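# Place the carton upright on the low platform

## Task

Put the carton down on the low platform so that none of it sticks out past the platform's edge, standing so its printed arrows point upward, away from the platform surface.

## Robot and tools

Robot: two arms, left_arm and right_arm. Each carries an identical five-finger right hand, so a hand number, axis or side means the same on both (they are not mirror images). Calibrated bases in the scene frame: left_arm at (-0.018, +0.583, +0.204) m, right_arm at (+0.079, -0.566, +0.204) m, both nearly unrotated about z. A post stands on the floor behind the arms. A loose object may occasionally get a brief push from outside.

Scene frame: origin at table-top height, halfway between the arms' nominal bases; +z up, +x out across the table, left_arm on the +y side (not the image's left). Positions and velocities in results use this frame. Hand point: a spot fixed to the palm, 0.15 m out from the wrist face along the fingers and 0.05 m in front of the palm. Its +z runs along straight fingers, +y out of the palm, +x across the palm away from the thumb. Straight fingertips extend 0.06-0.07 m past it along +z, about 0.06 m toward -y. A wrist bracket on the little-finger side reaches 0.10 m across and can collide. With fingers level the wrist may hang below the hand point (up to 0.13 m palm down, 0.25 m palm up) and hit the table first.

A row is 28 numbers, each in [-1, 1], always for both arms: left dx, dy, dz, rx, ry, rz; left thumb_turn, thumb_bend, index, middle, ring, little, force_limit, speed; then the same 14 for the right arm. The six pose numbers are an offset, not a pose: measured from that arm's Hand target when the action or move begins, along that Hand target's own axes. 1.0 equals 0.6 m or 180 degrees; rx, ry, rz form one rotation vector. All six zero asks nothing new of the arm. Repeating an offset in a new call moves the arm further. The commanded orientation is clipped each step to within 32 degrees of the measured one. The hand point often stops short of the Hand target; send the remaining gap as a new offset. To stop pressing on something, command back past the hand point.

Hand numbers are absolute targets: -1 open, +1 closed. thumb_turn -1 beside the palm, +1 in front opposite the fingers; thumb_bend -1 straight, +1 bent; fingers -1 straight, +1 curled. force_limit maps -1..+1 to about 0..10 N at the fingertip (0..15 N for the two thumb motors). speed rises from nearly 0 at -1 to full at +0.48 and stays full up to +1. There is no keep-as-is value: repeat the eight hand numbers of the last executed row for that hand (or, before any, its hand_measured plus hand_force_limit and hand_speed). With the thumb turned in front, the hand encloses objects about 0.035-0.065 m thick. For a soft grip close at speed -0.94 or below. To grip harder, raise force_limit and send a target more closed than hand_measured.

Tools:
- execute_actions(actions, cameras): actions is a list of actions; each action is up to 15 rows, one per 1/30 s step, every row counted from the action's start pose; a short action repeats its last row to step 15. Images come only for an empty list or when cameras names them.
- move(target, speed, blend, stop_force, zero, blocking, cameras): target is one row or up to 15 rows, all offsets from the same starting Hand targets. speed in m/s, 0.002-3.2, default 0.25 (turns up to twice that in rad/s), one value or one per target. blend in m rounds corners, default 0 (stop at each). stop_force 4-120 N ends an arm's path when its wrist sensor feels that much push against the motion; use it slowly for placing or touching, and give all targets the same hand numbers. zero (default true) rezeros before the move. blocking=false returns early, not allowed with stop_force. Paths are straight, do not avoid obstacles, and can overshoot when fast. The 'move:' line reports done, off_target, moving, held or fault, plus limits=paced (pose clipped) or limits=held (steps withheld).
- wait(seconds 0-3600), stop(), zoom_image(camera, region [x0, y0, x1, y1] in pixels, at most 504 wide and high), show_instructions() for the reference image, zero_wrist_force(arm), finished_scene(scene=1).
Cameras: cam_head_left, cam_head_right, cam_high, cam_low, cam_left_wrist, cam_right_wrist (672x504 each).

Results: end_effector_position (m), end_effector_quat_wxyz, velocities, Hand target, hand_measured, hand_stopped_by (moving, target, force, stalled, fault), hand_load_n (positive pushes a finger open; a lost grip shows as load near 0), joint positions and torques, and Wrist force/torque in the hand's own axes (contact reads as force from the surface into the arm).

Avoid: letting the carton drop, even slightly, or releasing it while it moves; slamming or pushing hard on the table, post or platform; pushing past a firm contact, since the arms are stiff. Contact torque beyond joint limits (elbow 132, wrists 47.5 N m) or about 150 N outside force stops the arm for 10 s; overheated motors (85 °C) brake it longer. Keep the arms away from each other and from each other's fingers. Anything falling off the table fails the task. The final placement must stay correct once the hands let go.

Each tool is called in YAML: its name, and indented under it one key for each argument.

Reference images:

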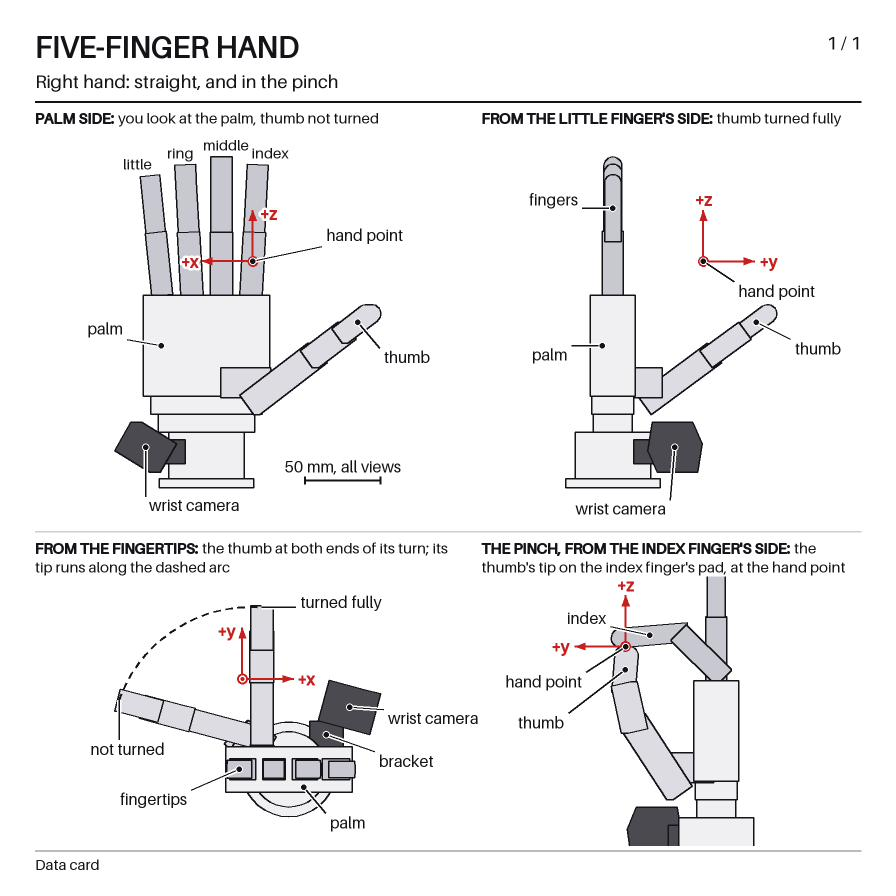

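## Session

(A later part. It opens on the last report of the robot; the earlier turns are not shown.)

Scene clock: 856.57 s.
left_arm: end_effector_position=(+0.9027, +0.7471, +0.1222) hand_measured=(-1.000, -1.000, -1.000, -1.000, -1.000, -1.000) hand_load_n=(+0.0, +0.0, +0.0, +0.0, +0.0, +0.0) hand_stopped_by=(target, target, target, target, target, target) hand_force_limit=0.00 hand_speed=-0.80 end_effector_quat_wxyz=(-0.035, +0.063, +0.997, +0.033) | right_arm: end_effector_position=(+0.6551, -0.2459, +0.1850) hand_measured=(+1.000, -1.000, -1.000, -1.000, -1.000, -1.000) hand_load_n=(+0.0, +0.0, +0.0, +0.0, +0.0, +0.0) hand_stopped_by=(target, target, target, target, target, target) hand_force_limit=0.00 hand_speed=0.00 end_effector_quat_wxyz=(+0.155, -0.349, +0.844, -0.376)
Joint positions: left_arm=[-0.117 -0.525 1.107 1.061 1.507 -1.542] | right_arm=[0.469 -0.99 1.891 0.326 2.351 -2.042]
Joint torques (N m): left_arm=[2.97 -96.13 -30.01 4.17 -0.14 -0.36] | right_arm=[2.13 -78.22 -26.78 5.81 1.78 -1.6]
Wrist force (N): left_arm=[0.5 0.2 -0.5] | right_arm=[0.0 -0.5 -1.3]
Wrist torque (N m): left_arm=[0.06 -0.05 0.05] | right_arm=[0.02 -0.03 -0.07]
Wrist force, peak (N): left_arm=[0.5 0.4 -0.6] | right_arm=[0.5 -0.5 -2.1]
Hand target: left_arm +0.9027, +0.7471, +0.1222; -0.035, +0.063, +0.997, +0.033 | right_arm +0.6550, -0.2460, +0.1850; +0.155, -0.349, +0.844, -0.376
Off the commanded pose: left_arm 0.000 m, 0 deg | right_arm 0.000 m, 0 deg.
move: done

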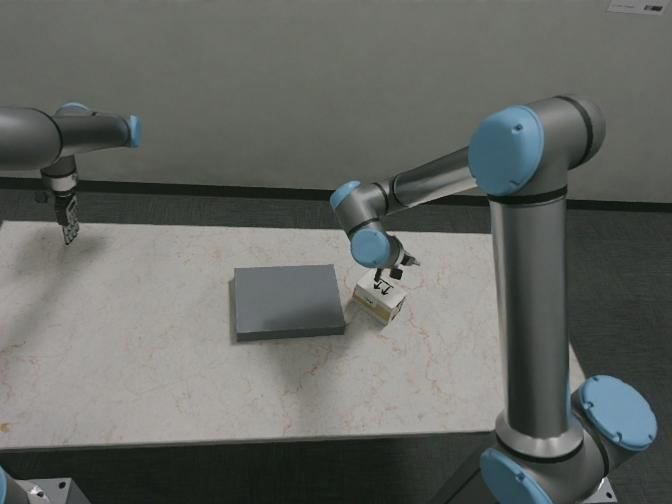

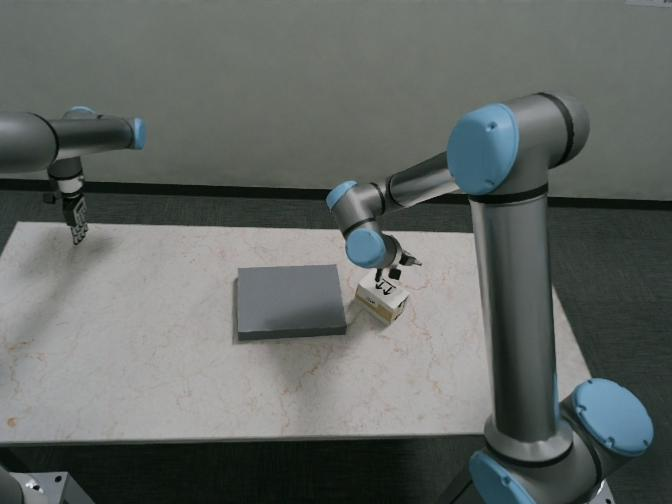

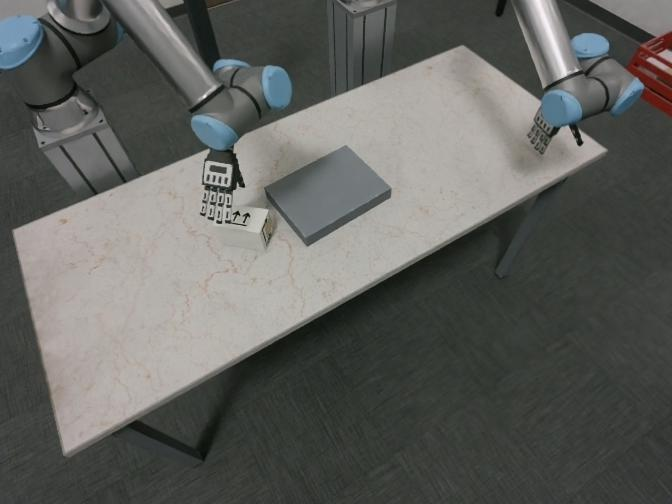

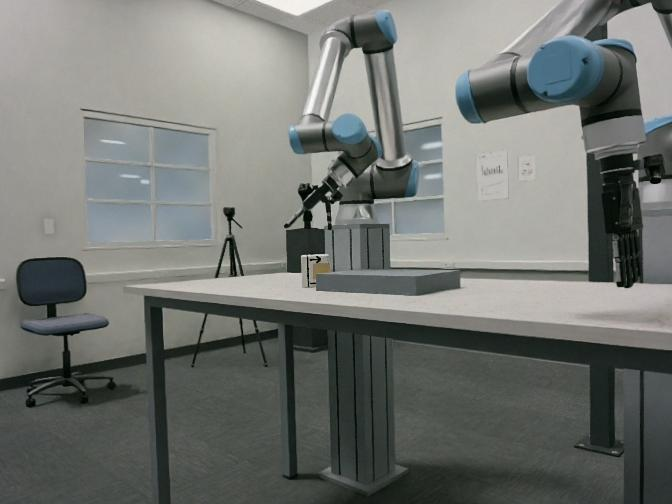

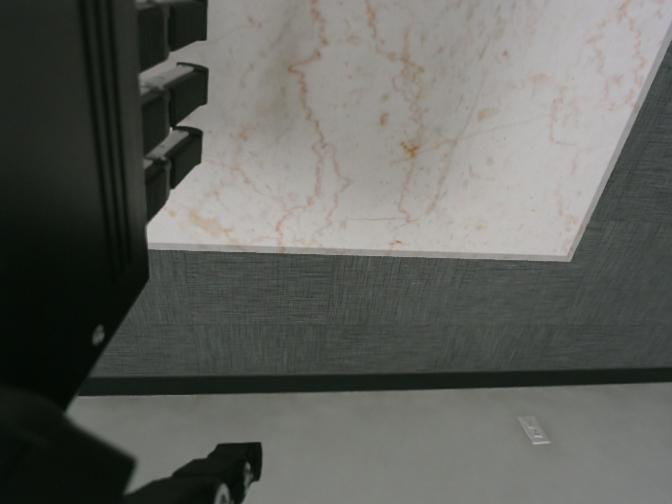

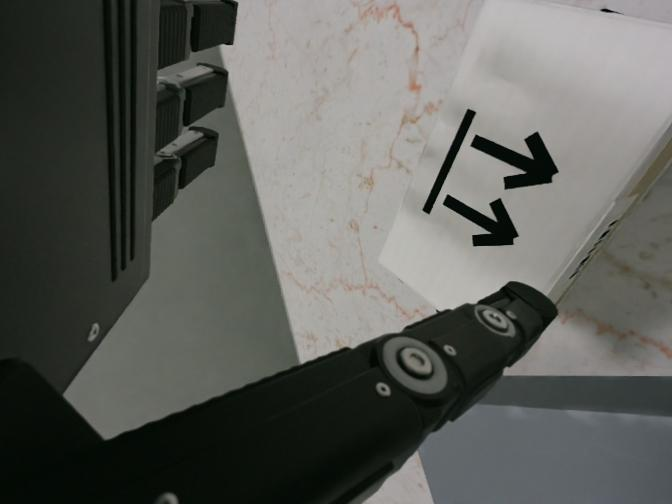

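move:
  target: [0,0,0,0,0,0,-1,-1,-1,-1,-1,-1,0,-0.8, 0.0025,0.0797,0.0609,0,0,0,1,-1,-1,-1,-1,-1,0,0]
  cameras: ["all"]
  speed: 0.1

zoom_image:
  camera: "cam_high"
  region: [180, 150, 300, 270]

zoom_image:
  camera: "cam_head_left"
  region: [330, 230, 430, 330]

zoom_image:
  camera: "cam_low"
  region: [270, 210, 350, 295]

Scene clock: 899.87 s.
left_arm: end_effector_position=(+0.9027, +0.7471, +0.1222) hand_measured=(-1.000, -1.000, -1.000, -1.000, -1.000, -1.000) hand_load_n=(+0.0, +0.0, +0.0, +0.0, +0.0, +0.0) hand_stopped_by=(target, target, target, target, target, target) hand_force_limit=0.00 hand_speed=-0.80 end_effector_quat_wxyz=(-0.035, +0.063, +0.997, +0.033) | right_arm: end_effector_position=(+0.6504, -0.2436, +0.1249) hand_measured=(+1.000, -1.000, -1.000, -1.000, -1.000, -1.000) hand_load_n=(+0.0, +0.0, +0.0, +0.0, +0.0, +0.0) hand_stopped_by=(target, target, target, target, target, target) hand_force_limit=0.00 hand_speed=0.00 end_effector_quat_wxyz=(+0.155, -0.349, +0.844, -0.376)
Joint positions: left_arm=[-0.117 -0.525 1.107 1.061 1.507 -1.542] | right_arm=[0.477 -0.906 1.9 0.24 2.353 -2.032]
Joint torques (N m): left_arm=[2.31 -95.44 -30 3.51 -0.47 -0.6] | right_arm=[0.4 -87.12 -23.79 7.5 2.6 -1.24]
Wrist force (N): left_arm=[0.4 0.0 -0.4] | right_arm=[0.0 -0.9 -1.0]
Wrist torque (N m): left_arm=[0.02 -0.04 0.03] | right_arm=[-0.05 -0.04 -0.17]
Wrist force, peak (N): left_arm=[0.5 0.1 -0.8] | right_arm=[0.1 -1.1 -2.1]
Hand target: left_arm +0.9027, +0.7471, +0.1222; -0.035, +0.063, +0.997, +0.033 | right_arm +0.6505, -0.2436, +0.1250; +0.155, -0.349, +0.844, -0.376
Off the commanded pose: left_arm 0.000 m, 0 deg | right_arm 0.000 m, 0 deg.
move: done

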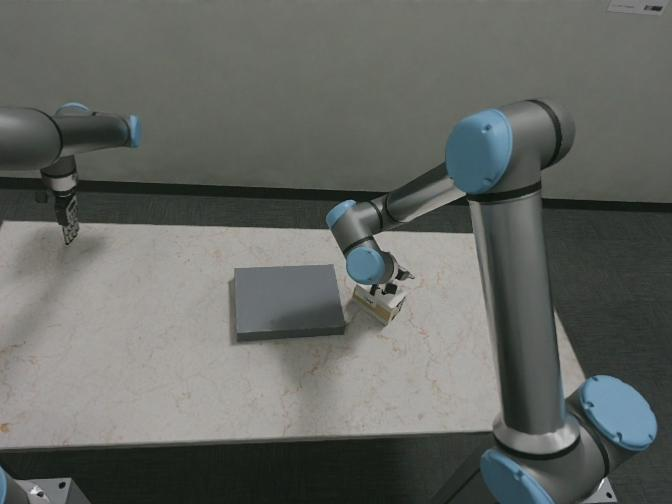

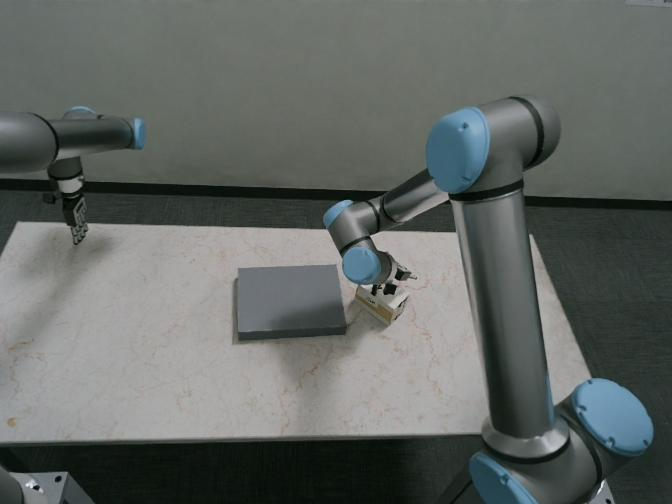

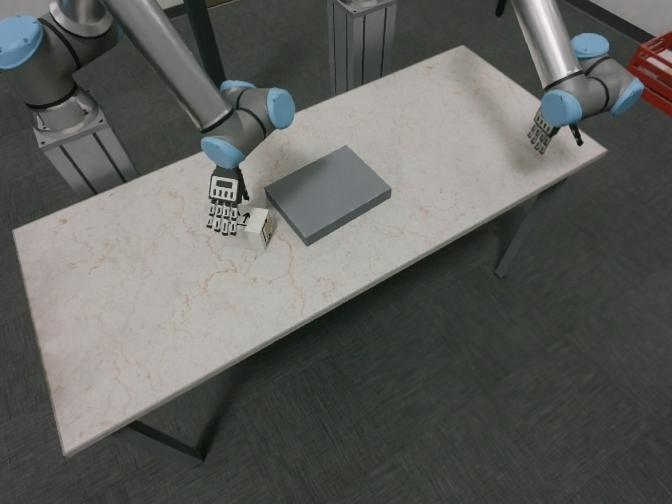

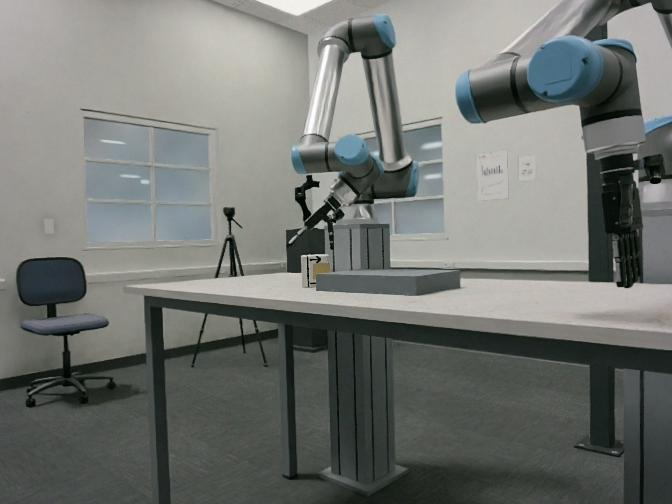

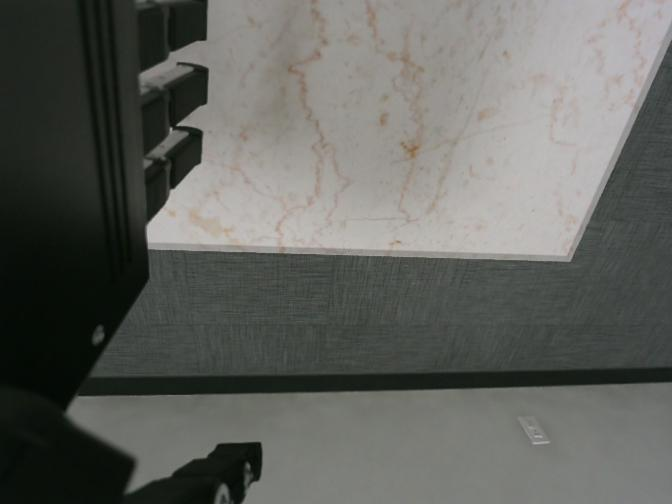

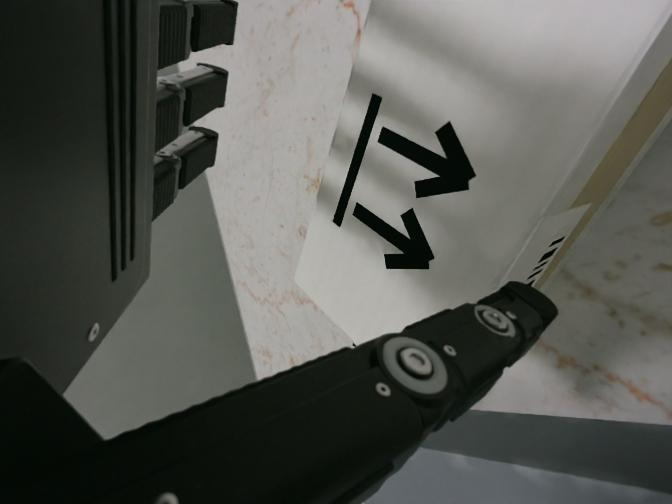

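Scaled by 4.200.

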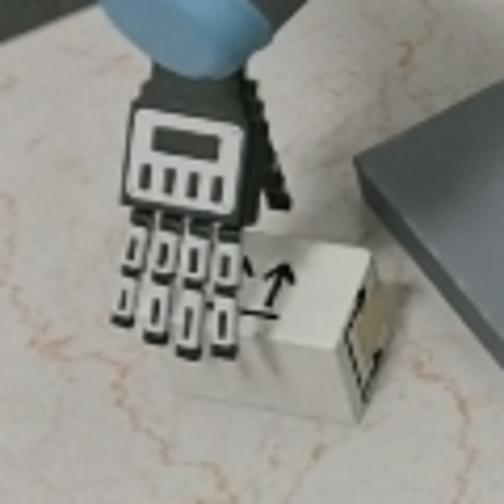

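Scaled by 5.040.

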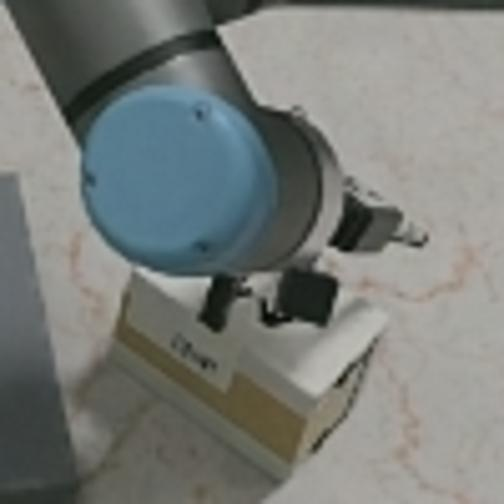

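Scaled by 5.929.

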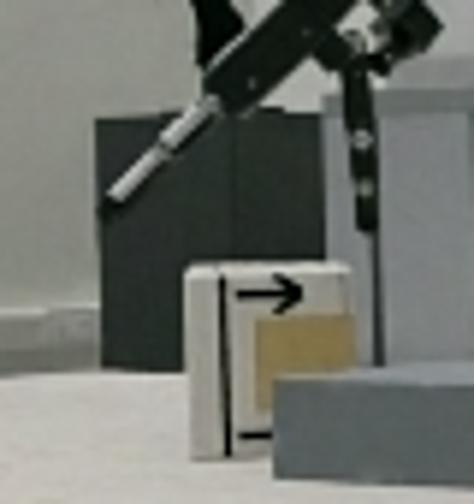

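move:
  target: [0,0,0,0,0,0,-1,-1,-1,-1,-1,-1,0,-0.8, 0,0.0664,0.0509,0,0,0,1,-1,-1,-1,-1,-1,0,0]
  cameras: ["all"]
  speed: 0.04
  stop_force: 8

zoom_image:
  camera: "cam_high"
  region: [180, 150, 300, 270]

zoom_image:
  camera: "cam_head_left"
  region: [330, 230, 430, 330]

zoom_image:
  camera: "cam_low"
  region: [270, 210, 350, 295]

Scene clock: 936.37 s.
left_arm: end_effector_position=(+0.9027, +0.7471, +0.1222) hand_measured=(-1.000, -1.000, -1.000, -1.000, -1.000, -1.000) hand_load_n=(+0.0, +0.0, +0.0, +0.0, +0.0, +0.0) hand_stopped_by=(target, target, target, target, target, target) hand_force_limit=0.00 hand_speed=-0.80 end_effector_quat_wxyz=(-0.035, +0.063, +0.997, +0.033) | right_arm: end_effector_position=(+0.6477, -0.2408, +0.0750) hand_measured=(+1.000, -1.000, -1.000, -1.000, -1.000, -1.000) hand_load_n=(+0.0, +0.0, +0.0, +0.0, +0.0, +0.0) hand_stopped_by=(target, target, target, target, target, target) hand_force_limit=0.00 hand_speed=0.00 end_effector_quat_wxyz=(+0.155, -0.349, +0.844, -0.376)
Joint positions: left_arm=[-0.117 -0.525 1.107 1.061 1.507 -1.542] | right_arm=[0.483 -0.831 1.896 0.175 2.355 -2.024]
Joint torques (N m): left_arm=[2.63 -96.26 -28.92 3.64 -0.28 -0.12] | right_arm=[-1.95 -89.37 -19.25 6.51 2.2 -1.27]
Wrist force (N): left_arm=[0.2 -0.1 -0.5] | right_arm=[-0.3 -0.5 -1.1]
Wrist torque (N m): left_arm=[0.01 0.00 0.02] | right_arm=[0.02 0.00 -0.17]
Wrist force, peak (N): left_arm=[0.4 0.1 -0.9] | right_arm=[-0.1 -0.8 -1.7]
Hand target: left_arm +0.9027, +0.7471, +0.1222; -0.035, +0.063, +0.997, +0.033 | right_arm +0.6477, -0.2408, +0.0749; +0.155, -0.349, +0.844, -0.376
Off the commanded pose: left_arm 0.000 m, 0 deg | right_arm 0.000 m, 0 deg.
move: done

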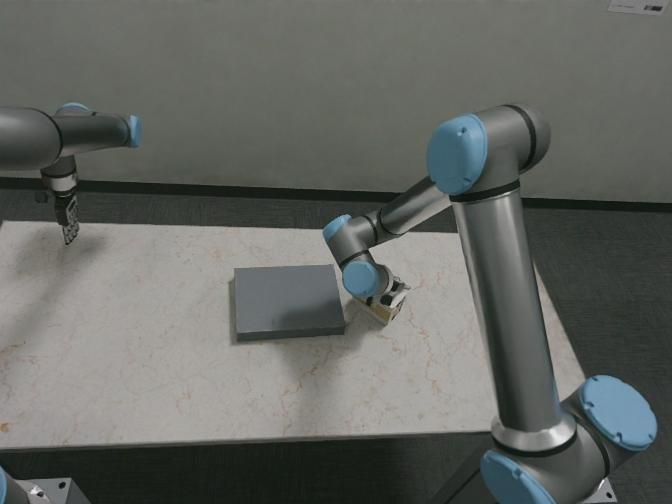

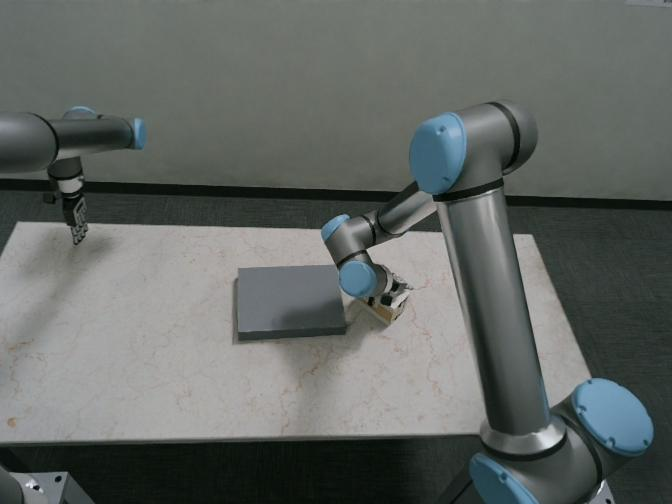

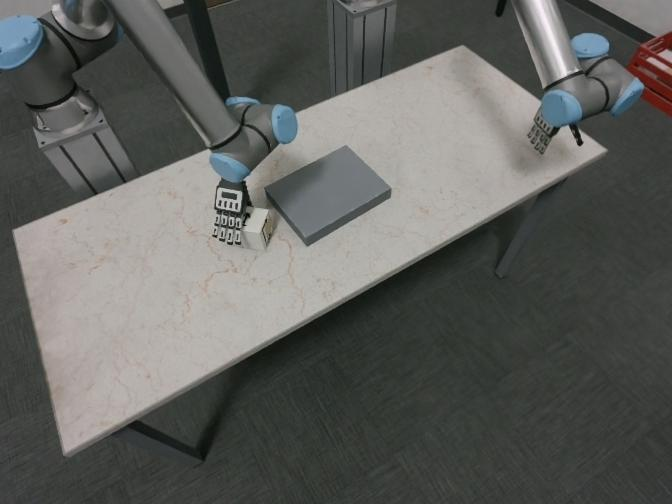

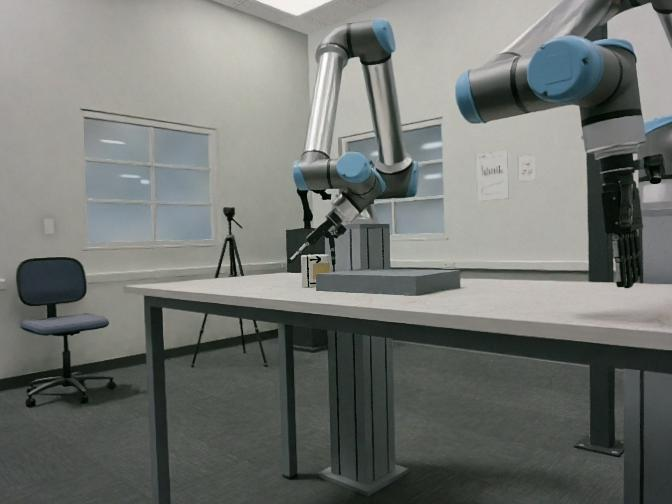

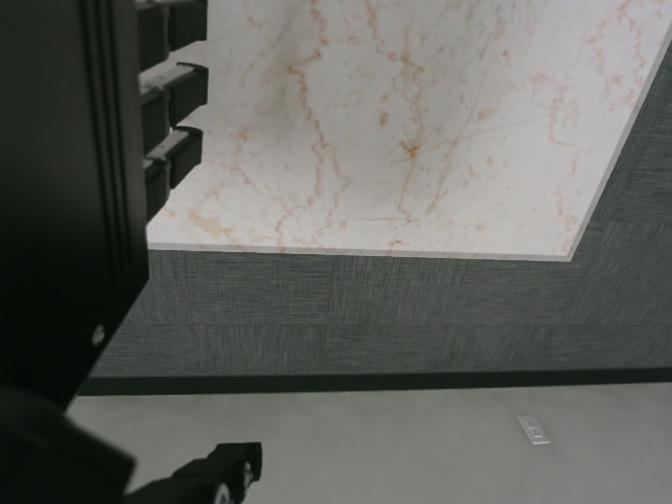

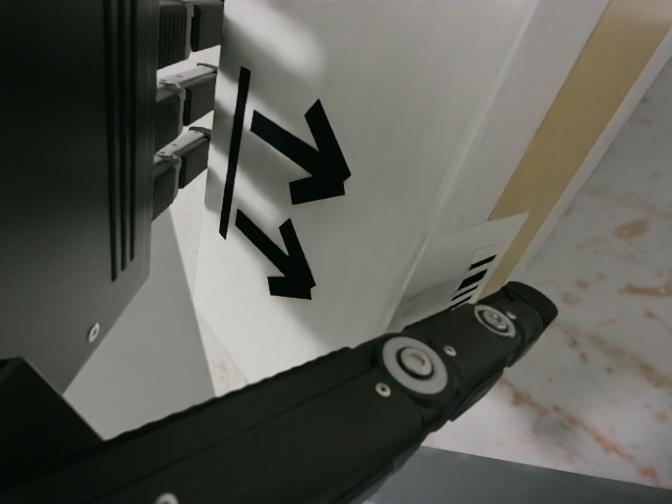

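Scaled by 4.200.

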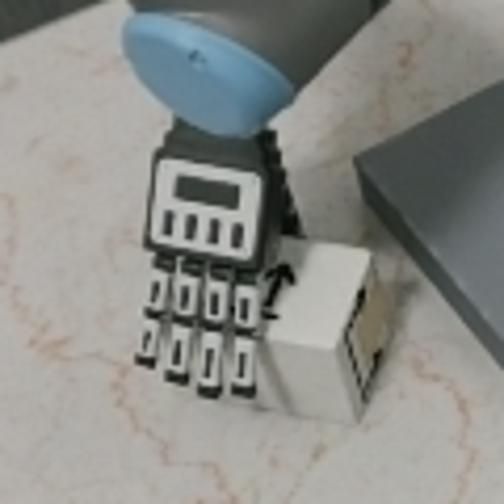

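Scaled by 5.040.

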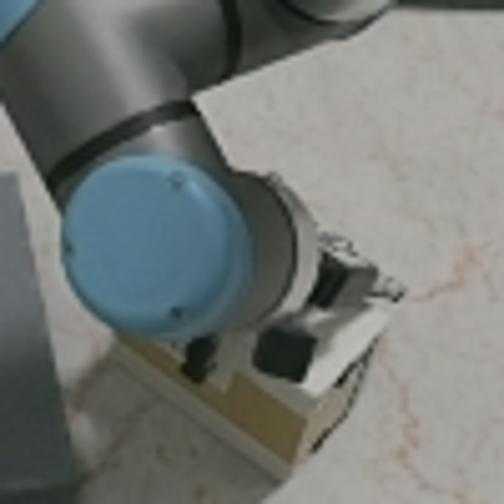

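Scaled by 5.929.

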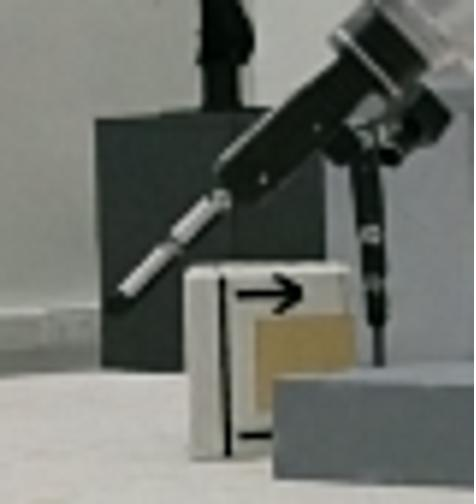

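move:
  target: [0,0,0,0,0,0,-1,-1,-1,-1,-1,-1,0,-0.8, 0,-0.0044,0.005,0,0,0,1,-1,-0.2,-0.2,-0.6,-0.6,-0.4,-0.9]
  cameras: ["cam_right_wrist","cam_high","cam_low","cam_head_left"]
  speed: 0.04

zoom_image:
  camera: "cam_low"
  region: [270, 210, 350, 295]

Scene clock: 953.20 s.
left_arm: end_effector_position=(+0.9027, +0.7471, +0.1222) hand_measured=(-1.000, -1.000, -1.000, -1.000, -1.000, -1.000) hand_load_n=(+0.0, +0.0, +0.0, +0.0, +0.0, +0.0) hand_stopped_by=(target, target, target, target, target, target) hand_force_limit=0.00 hand_speed=-0.80 end_effector_quat_wxyz=(-0.035, +0.063, +0.997, +0.033) | right_arm: end_effector_position=(+0.6505, -0.2436, +0.0749) hand_measured=(+1.000, -1.000, -0.406, -0.414, -0.600, -0.600) hand_load_n=(+0.0, +0.5, +4.0, +3.5, +0.0, +0.0) hand_stopped_by=(target, target, force, force, target, target) hand_force_limit=-0.40 hand_speed=-0.90 end_effector_quat_wxyz=(+0.155, -0.349, +0.844, -0.376)
Joint positions: left_arm=[-0.117 -0.525 1.107 1.061 1.507 -1.542] | right_arm=[0.476 -0.832 1.897 0.169 2.353 -2.033]
Joint torques (N m): left_arm=[4.63 -97.89 -29.22 3.66 0.06 -0.22] | right_arm=[17.37 -68.6 -12.62 4.93 -1.57 1.52]
Wrist force (N): left_arm=[0.3 0.3 -0.9] | right_arm=[-0.2 -8.6 -3.3]
Wrist torque (N m): left_arm=[0.08 0.00 0.03] | right_arm=[0.33 -0.04 -0.23]
Wrist force, peak (N): left_arm=[0.1 0.5 -0.9] | right_arm=[0.0 -9.1 -3.8]
Hand target: left_arm +0.9027, +0.7471, +0.1222; -0.035, +0.063, +0.997, +0.033 | right_arm +0.6505, -0.2436, +0.0749; +0.155, -0.349, +0.844, -0.376
Off the commanded pose: left_arm 0.000 m, 0 deg | right_arm 0.000 m, 0 deg.
move: done
Images, in order (width x height): cam_head_left 672x504, cam_high 672x504, cam_low 672x504, cam_right_wrist 672x504.

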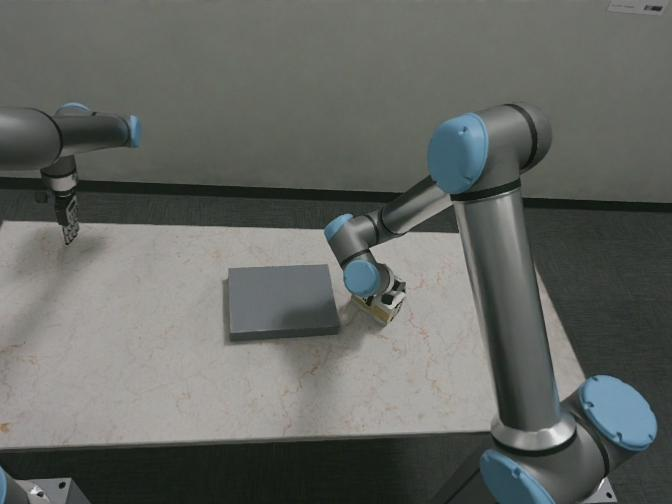

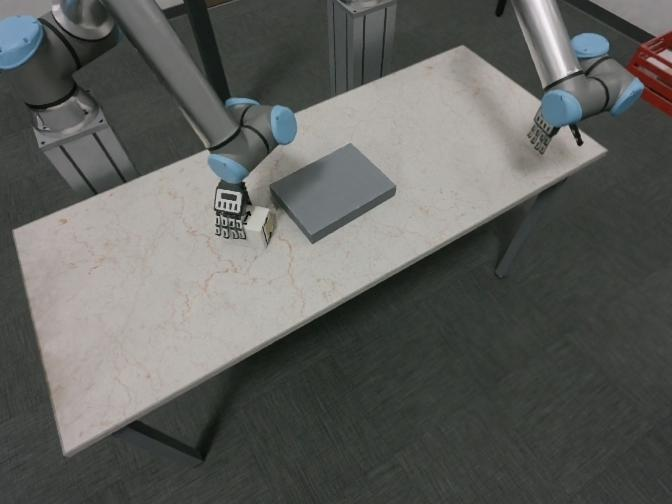

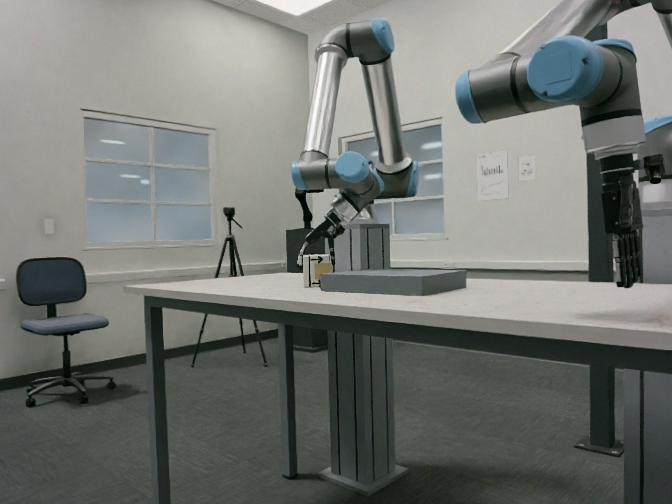

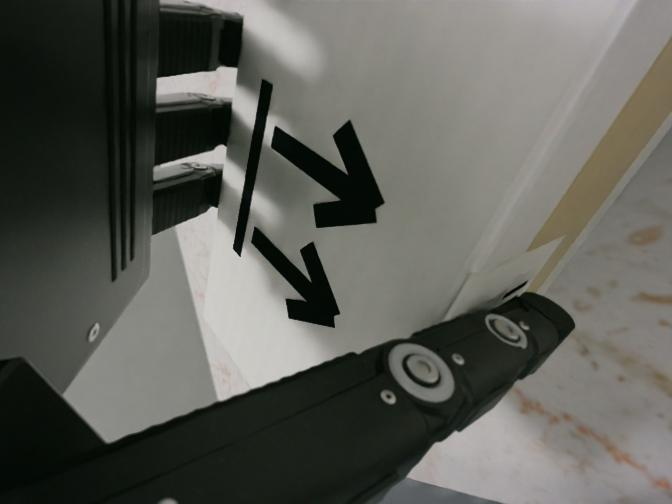

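Scaled by 5.929.

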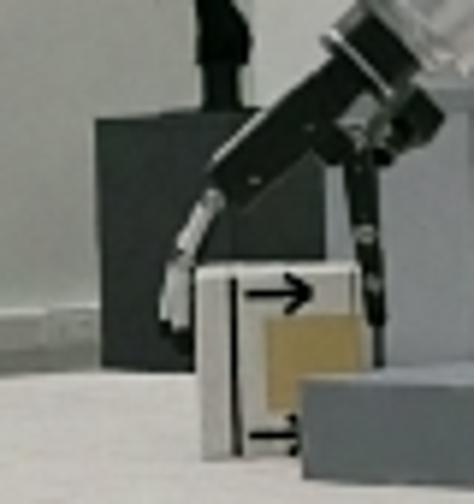

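move:
  target: [0,0,0,0,0,0,-1,-1,-1,-1,-1,-1,0,-0.8, 0,-0.0045,0.005,0,0,0,1,-1,-0.2,-0.2,-0.6,-0.6,-0.4,-0.9]
  cameras: ["cam_low"]
  speed: 0.02

zoom_image:
  camera: "cam_low"
  region: [270, 210, 350, 295]

Scene clock: 966.23 s.
left_arm: end_effector_position=(+0.9027, +0.7471, +0.1222) hand_measured=(-1.000, -1.000, -1.000, -1.000, -1.000, -1.000) hand_load_n=(+0.0, +0.0, +0.0, +0.0, +0.0, +0.0) hand_stopped_by=(target, target, target, target, target, target) hand_force_limit=0.00 hand_speed=-0.80 end_effector_quat_wxyz=(-0.035, +0.063, +0.997, +0.033) | right_arm: end_effector_position=(+0.6535, -0.2465, +0.0749) hand_measured=(+1.000, -1.000, -0.406, -0.414, -0.600, -0.600) hand_load_n=(+0.0, +0.5, +2.5, +2.0, +0.0, +0.0) hand_stopped_by=(target, target, force, force, target, target) hand_force_limit=-0.40 hand_speed=-0.90 end_effector_quat_wxyz=(+0.155, -0.349, +0.844, -0.376)
Joint positions: left_arm=[-0.117 -0.525 1.107 1.061 1.507 -1.542] | right_arm=[0.47 -0.833 1.897 0.164 2.351 -2.042]
Joint torques (N m): left_arm=[3.98 -96.92 -29.1 4.06 0.17 -0.74] | right_arm=[13.57 -82.73 0.22 3.64 0.67 1.85]
Wrist force (N): left_arm=[0.5 0.0 -0.6] | right_arm=[-2.1 -5.9 -11.6]
Wrist torque (N m): left_arm=[0.02 -0.04 0.04] | right_arm=[0.11 -0.05 -0.17]
Wrist force, peak (N): left_arm=[0.5 0.1 -0.9] | right_arm=[0.3 -7.2 -15.9]
Hand target: left_arm +0.9027, +0.7471, +0.1222; -0.035, +0.063, +0.997, +0.033 | right_arm +0.6534, -0.2465, +0.0749; +0.155, -0.349, +0.844, -0.376
Off the commanded pose: left_arm 0.000 m, 0 deg | right_arm 0.000 m, 0 deg.
move: done

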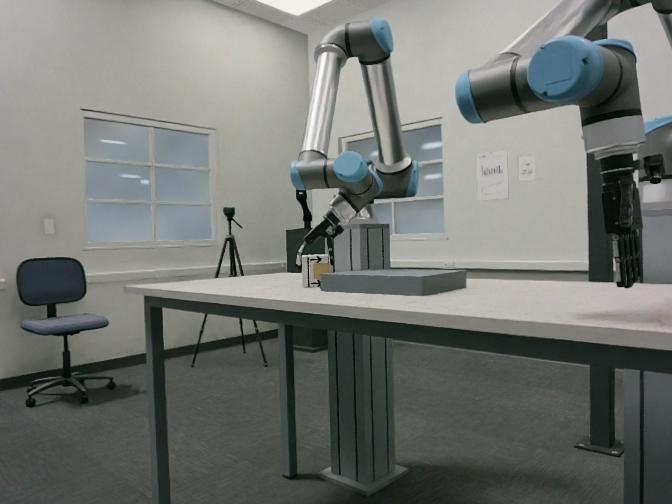

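Scaled by 5.929.

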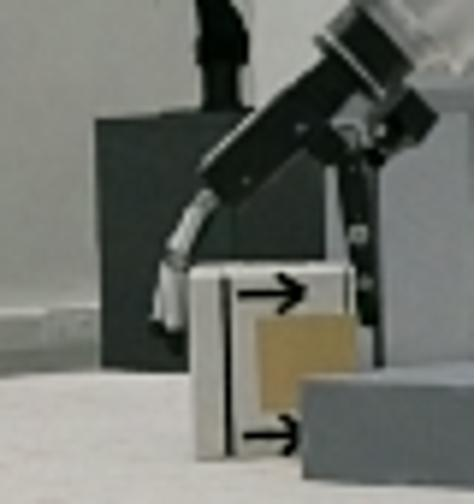

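execute_actions:
  actions:
    - [[0,0,0,0,0,0,-1,-1,-1,-1,-1,-1,0,-0.8, 0,0,0,0,0,0,1,-1,-0.15,-0.15,-0.45,-0.45,0.1,-0.9]]
    - [[0,0,0,0,0,0,-1,-1,-1,-1,-1,-1,0,-0.8, 0,0,0,0,0,0,1,-1,-0.15,-0.15,-0.45,-0.45,0.1,-0.9]]
  cameras: ["cam_right_wrist","cam_low"]

zoom_image:
  camera: "cam_low"
  region: [270, 210, 350, 295]

Scene clock: 991.47 s.
left_arm: end_effector_position=(+0.9027, +0.7471, +0.1222) hand_measured=(-1.000, -1.000, -1.000, -1.000, -1.000, -1.000) hand_load_n=(+0.0, +0.0, +0.0, +0.0, +0.0, +0.0) hand_stopped_by=(target, target, target, target, target, target) hand_force_limit=0.00 hand_speed=-0.80 end_effector_quat_wxyz=(-0.035, +0.063, +0.997, +0.033) | right_arm: end_effector_position=(+0.6534, -0.2465, +0.0749) hand_measured=(+1.000, -1.000, -0.380, -0.388, -0.450, -0.450) hand_load_n=(+0.0, +1.0, +6.0, +6.0, +0.0, +0.0) hand_stopped_by=(target, target, force, force, target, target) hand_force_limit=0.10 hand_speed=-0.90 end_effector_quat_wxyz=(+0.155, -0.349, +0.844, -0.376)
Joint positions: left_arm=[-0.117 -0.525 1.107 1.061 1.507 -1.542] | right_arm=[0.47 -0.833 1.897 0.164 2.351 -2.041]
Joint torques (N m): left_arm=[3.48 -96.63 -29.53 3.51 -0.15 -0.29] | right_arm=[13.06 -80.73 -0.02 7 -2.18 1.48]
Wrist force (N): left_arm=[0.5 -0.1 -0.6] | right_arm=[-2.0 -9.4 -4.2]
Wrist torque (N m): left_arm=[0.02 -0.04 0.04] | right_arm=[0.46 -0.14 -0.25]
Wrist force, peak (N): left_arm=[0.5 0.4 -0.8] | right_arm=[-3.0 -6.0 -12.4]
Hand target: left_arm +0.9027, +0.7471, +0.1222; -0.035, +0.063, +0.997, +0.033 | right_arm +0.6534, -0.2465, +0.0749; +0.155, -0.349, +0.844, -0.376
Off the commanded pose: left_arm 0.000 m, 0 deg | right_arm 0.000 m, 0 deg.
Step readings (end_effector_position of left_arm | right_arm):
0: (+0.9027, +0.7471, +0.1222) | (+0.6534, -0.2465, +0.0749)
1: (+0.9027, +0.7471, +0.1222) | (+0.6534, -0.2465, +0.0749)
2: (+0.9027, +0.7471, +0.1222) | (+0.6534, -0.2465, +0.0749)
4: (+0.9027, +0.7471, +0.1222) | (+0.6534, -0.2465, +0.0749)
8: (+0.9027, +0.7471, +0.1222) | (+0.6534, -0.2465, +0.0749)
15: (+0.9027, +0.7471, +0.1222) | (+0.6534, -0.2465, +0.0749)
16: (+0.9027, +0.7471, +0.1222) | (+0.6534, -0.2465, +0.0749)
17: (+0.9027, +0.7471, +0.1222) | (+0.6534, -0.2465, +0.0749)
19: (+0.9027, +0.7471, +0.1222) | (+0.6534, -0.2465, +0.0749)
23: (+0.9027, +0.7471, +0.1222) | (+0.6534, -0.2465, +0.0749)
30: (+0.9027, +0.7471, +0.1222) | (+0.6534, -0.2465, +0.0749)
Images, in order (width x height): cam_low 672x504, cam_right_wrist 672x504.

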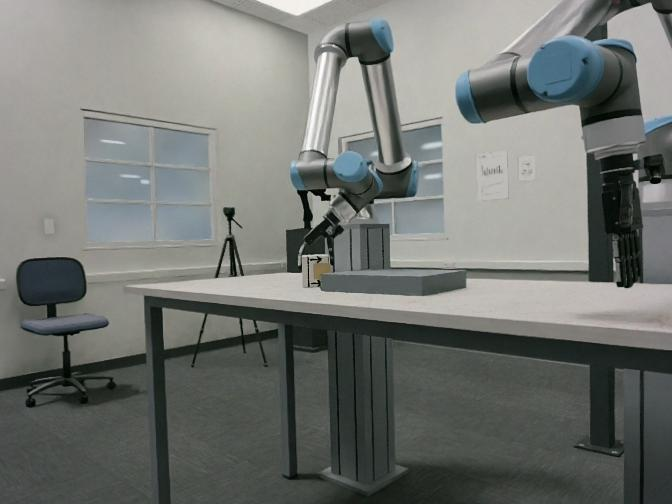

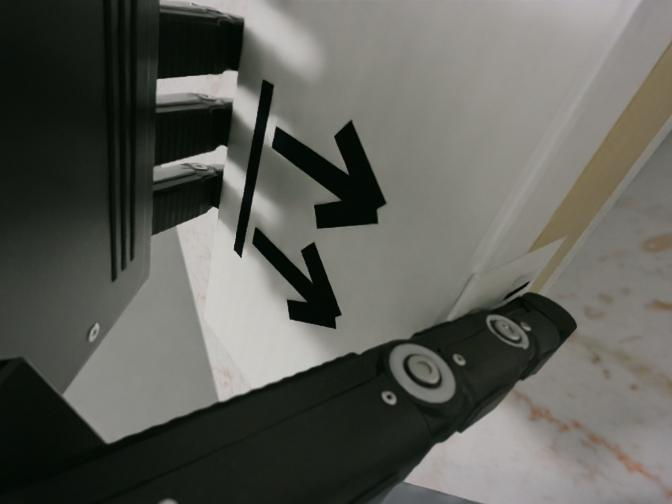

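Scaled by 5.929.

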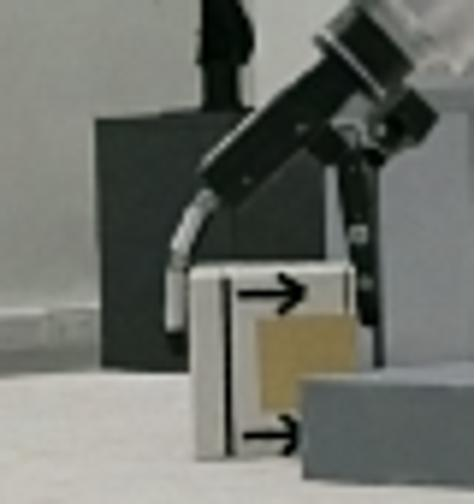

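move:
  target: [0,0,0,0,0,0,-1,-1,-1,-1,-1,-1,0,-0.8, 0,-0.00743,-0.00669,0,0,0,1,-1,-0.15,-0.15,-0.45,-0.45,0.1,-0.9]
  cameras: ["cam_right_wrist","cam_low"]
  speed: 0.015

zoom_image:
  camera: "cam_low"
  region: [270, 210, 350, 295]

Scene clock: 1004.37 s.
left_arm: end_effector_position=(+0.9027, +0.7471, +0.1222) hand_measured=(-1.000, -1.000, -1.000, -1.000, -1.000, -1.000) hand_load_n=(+0.0, +0.0, +0.0, +0.0, +0.0, +0.0) hand_stopped_by=(target, target, target, target, target, target) hand_force_limit=0.00 hand_speed=-0.80 end_effector_quat_wxyz=(-0.035, +0.063, +0.997, +0.033) | right_arm: end_effector_position=(+0.6534, -0.2465, +0.0810) hand_measured=(+1.000, -1.000, -0.380, -0.388, -0.450, -0.450) hand_load_n=(+0.5, +1.0, +5.5, +5.0, +0.0, +0.0) hand_stopped_by=(target, target, force, force, target, target) hand_force_limit=0.10 hand_speed=-0.90 end_effector_quat_wxyz=(+0.155, -0.349, +0.844, -0.376)
Joint positions: left_arm=[-0.117 -0.525 1.107 1.061 1.507 -1.542] | right_arm=[0.47 -0.843 1.898 0.172 2.351 -2.041]
Joint torques (N m): left_arm=[2.08 -96.86 -30.45 3.4 -0.29 -0.48] | right_arm=[13.81 -73.85 -4.86 3.74 2.46 0.17]
Wrist force (N): left_arm=[0.2 0.0 -0.2] | right_arm=[-0.3 1.7 0.9]
Wrist torque (N m): left_arm=[0.00 -0.01 0.02] | right_arm=[0.03 -0.01 -0.09]
Wrist force, peak (N): left_arm=[0.7 -0.1 -0.8] | right_arm=[-1.9 -9.7 -4.9]
Hand target: left_arm +0.9027, +0.7471, +0.1222; -0.035, +0.063, +0.997, +0.033 | right_arm +0.6534, -0.2465, +0.0809; +0.155, -0.349, +0.844, -0.376
Off the commanded pose: left_arm 0.000 m, 0 deg | right_arm 0.000 m, 0 deg.
move: done
Images, in order (width x height): cam_low 672x504, cam_right_wrist 672x504.

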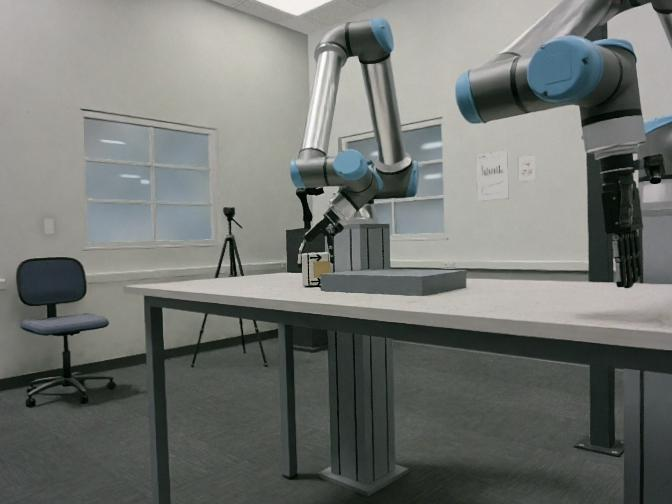

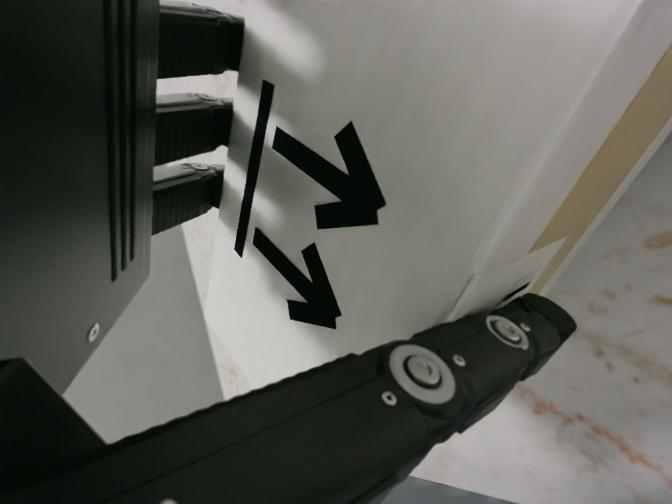

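Scaled by 5.929.

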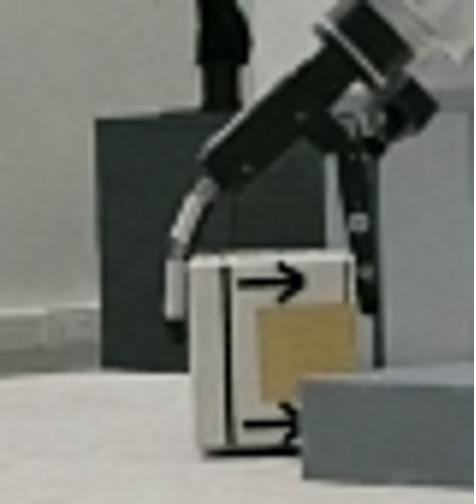

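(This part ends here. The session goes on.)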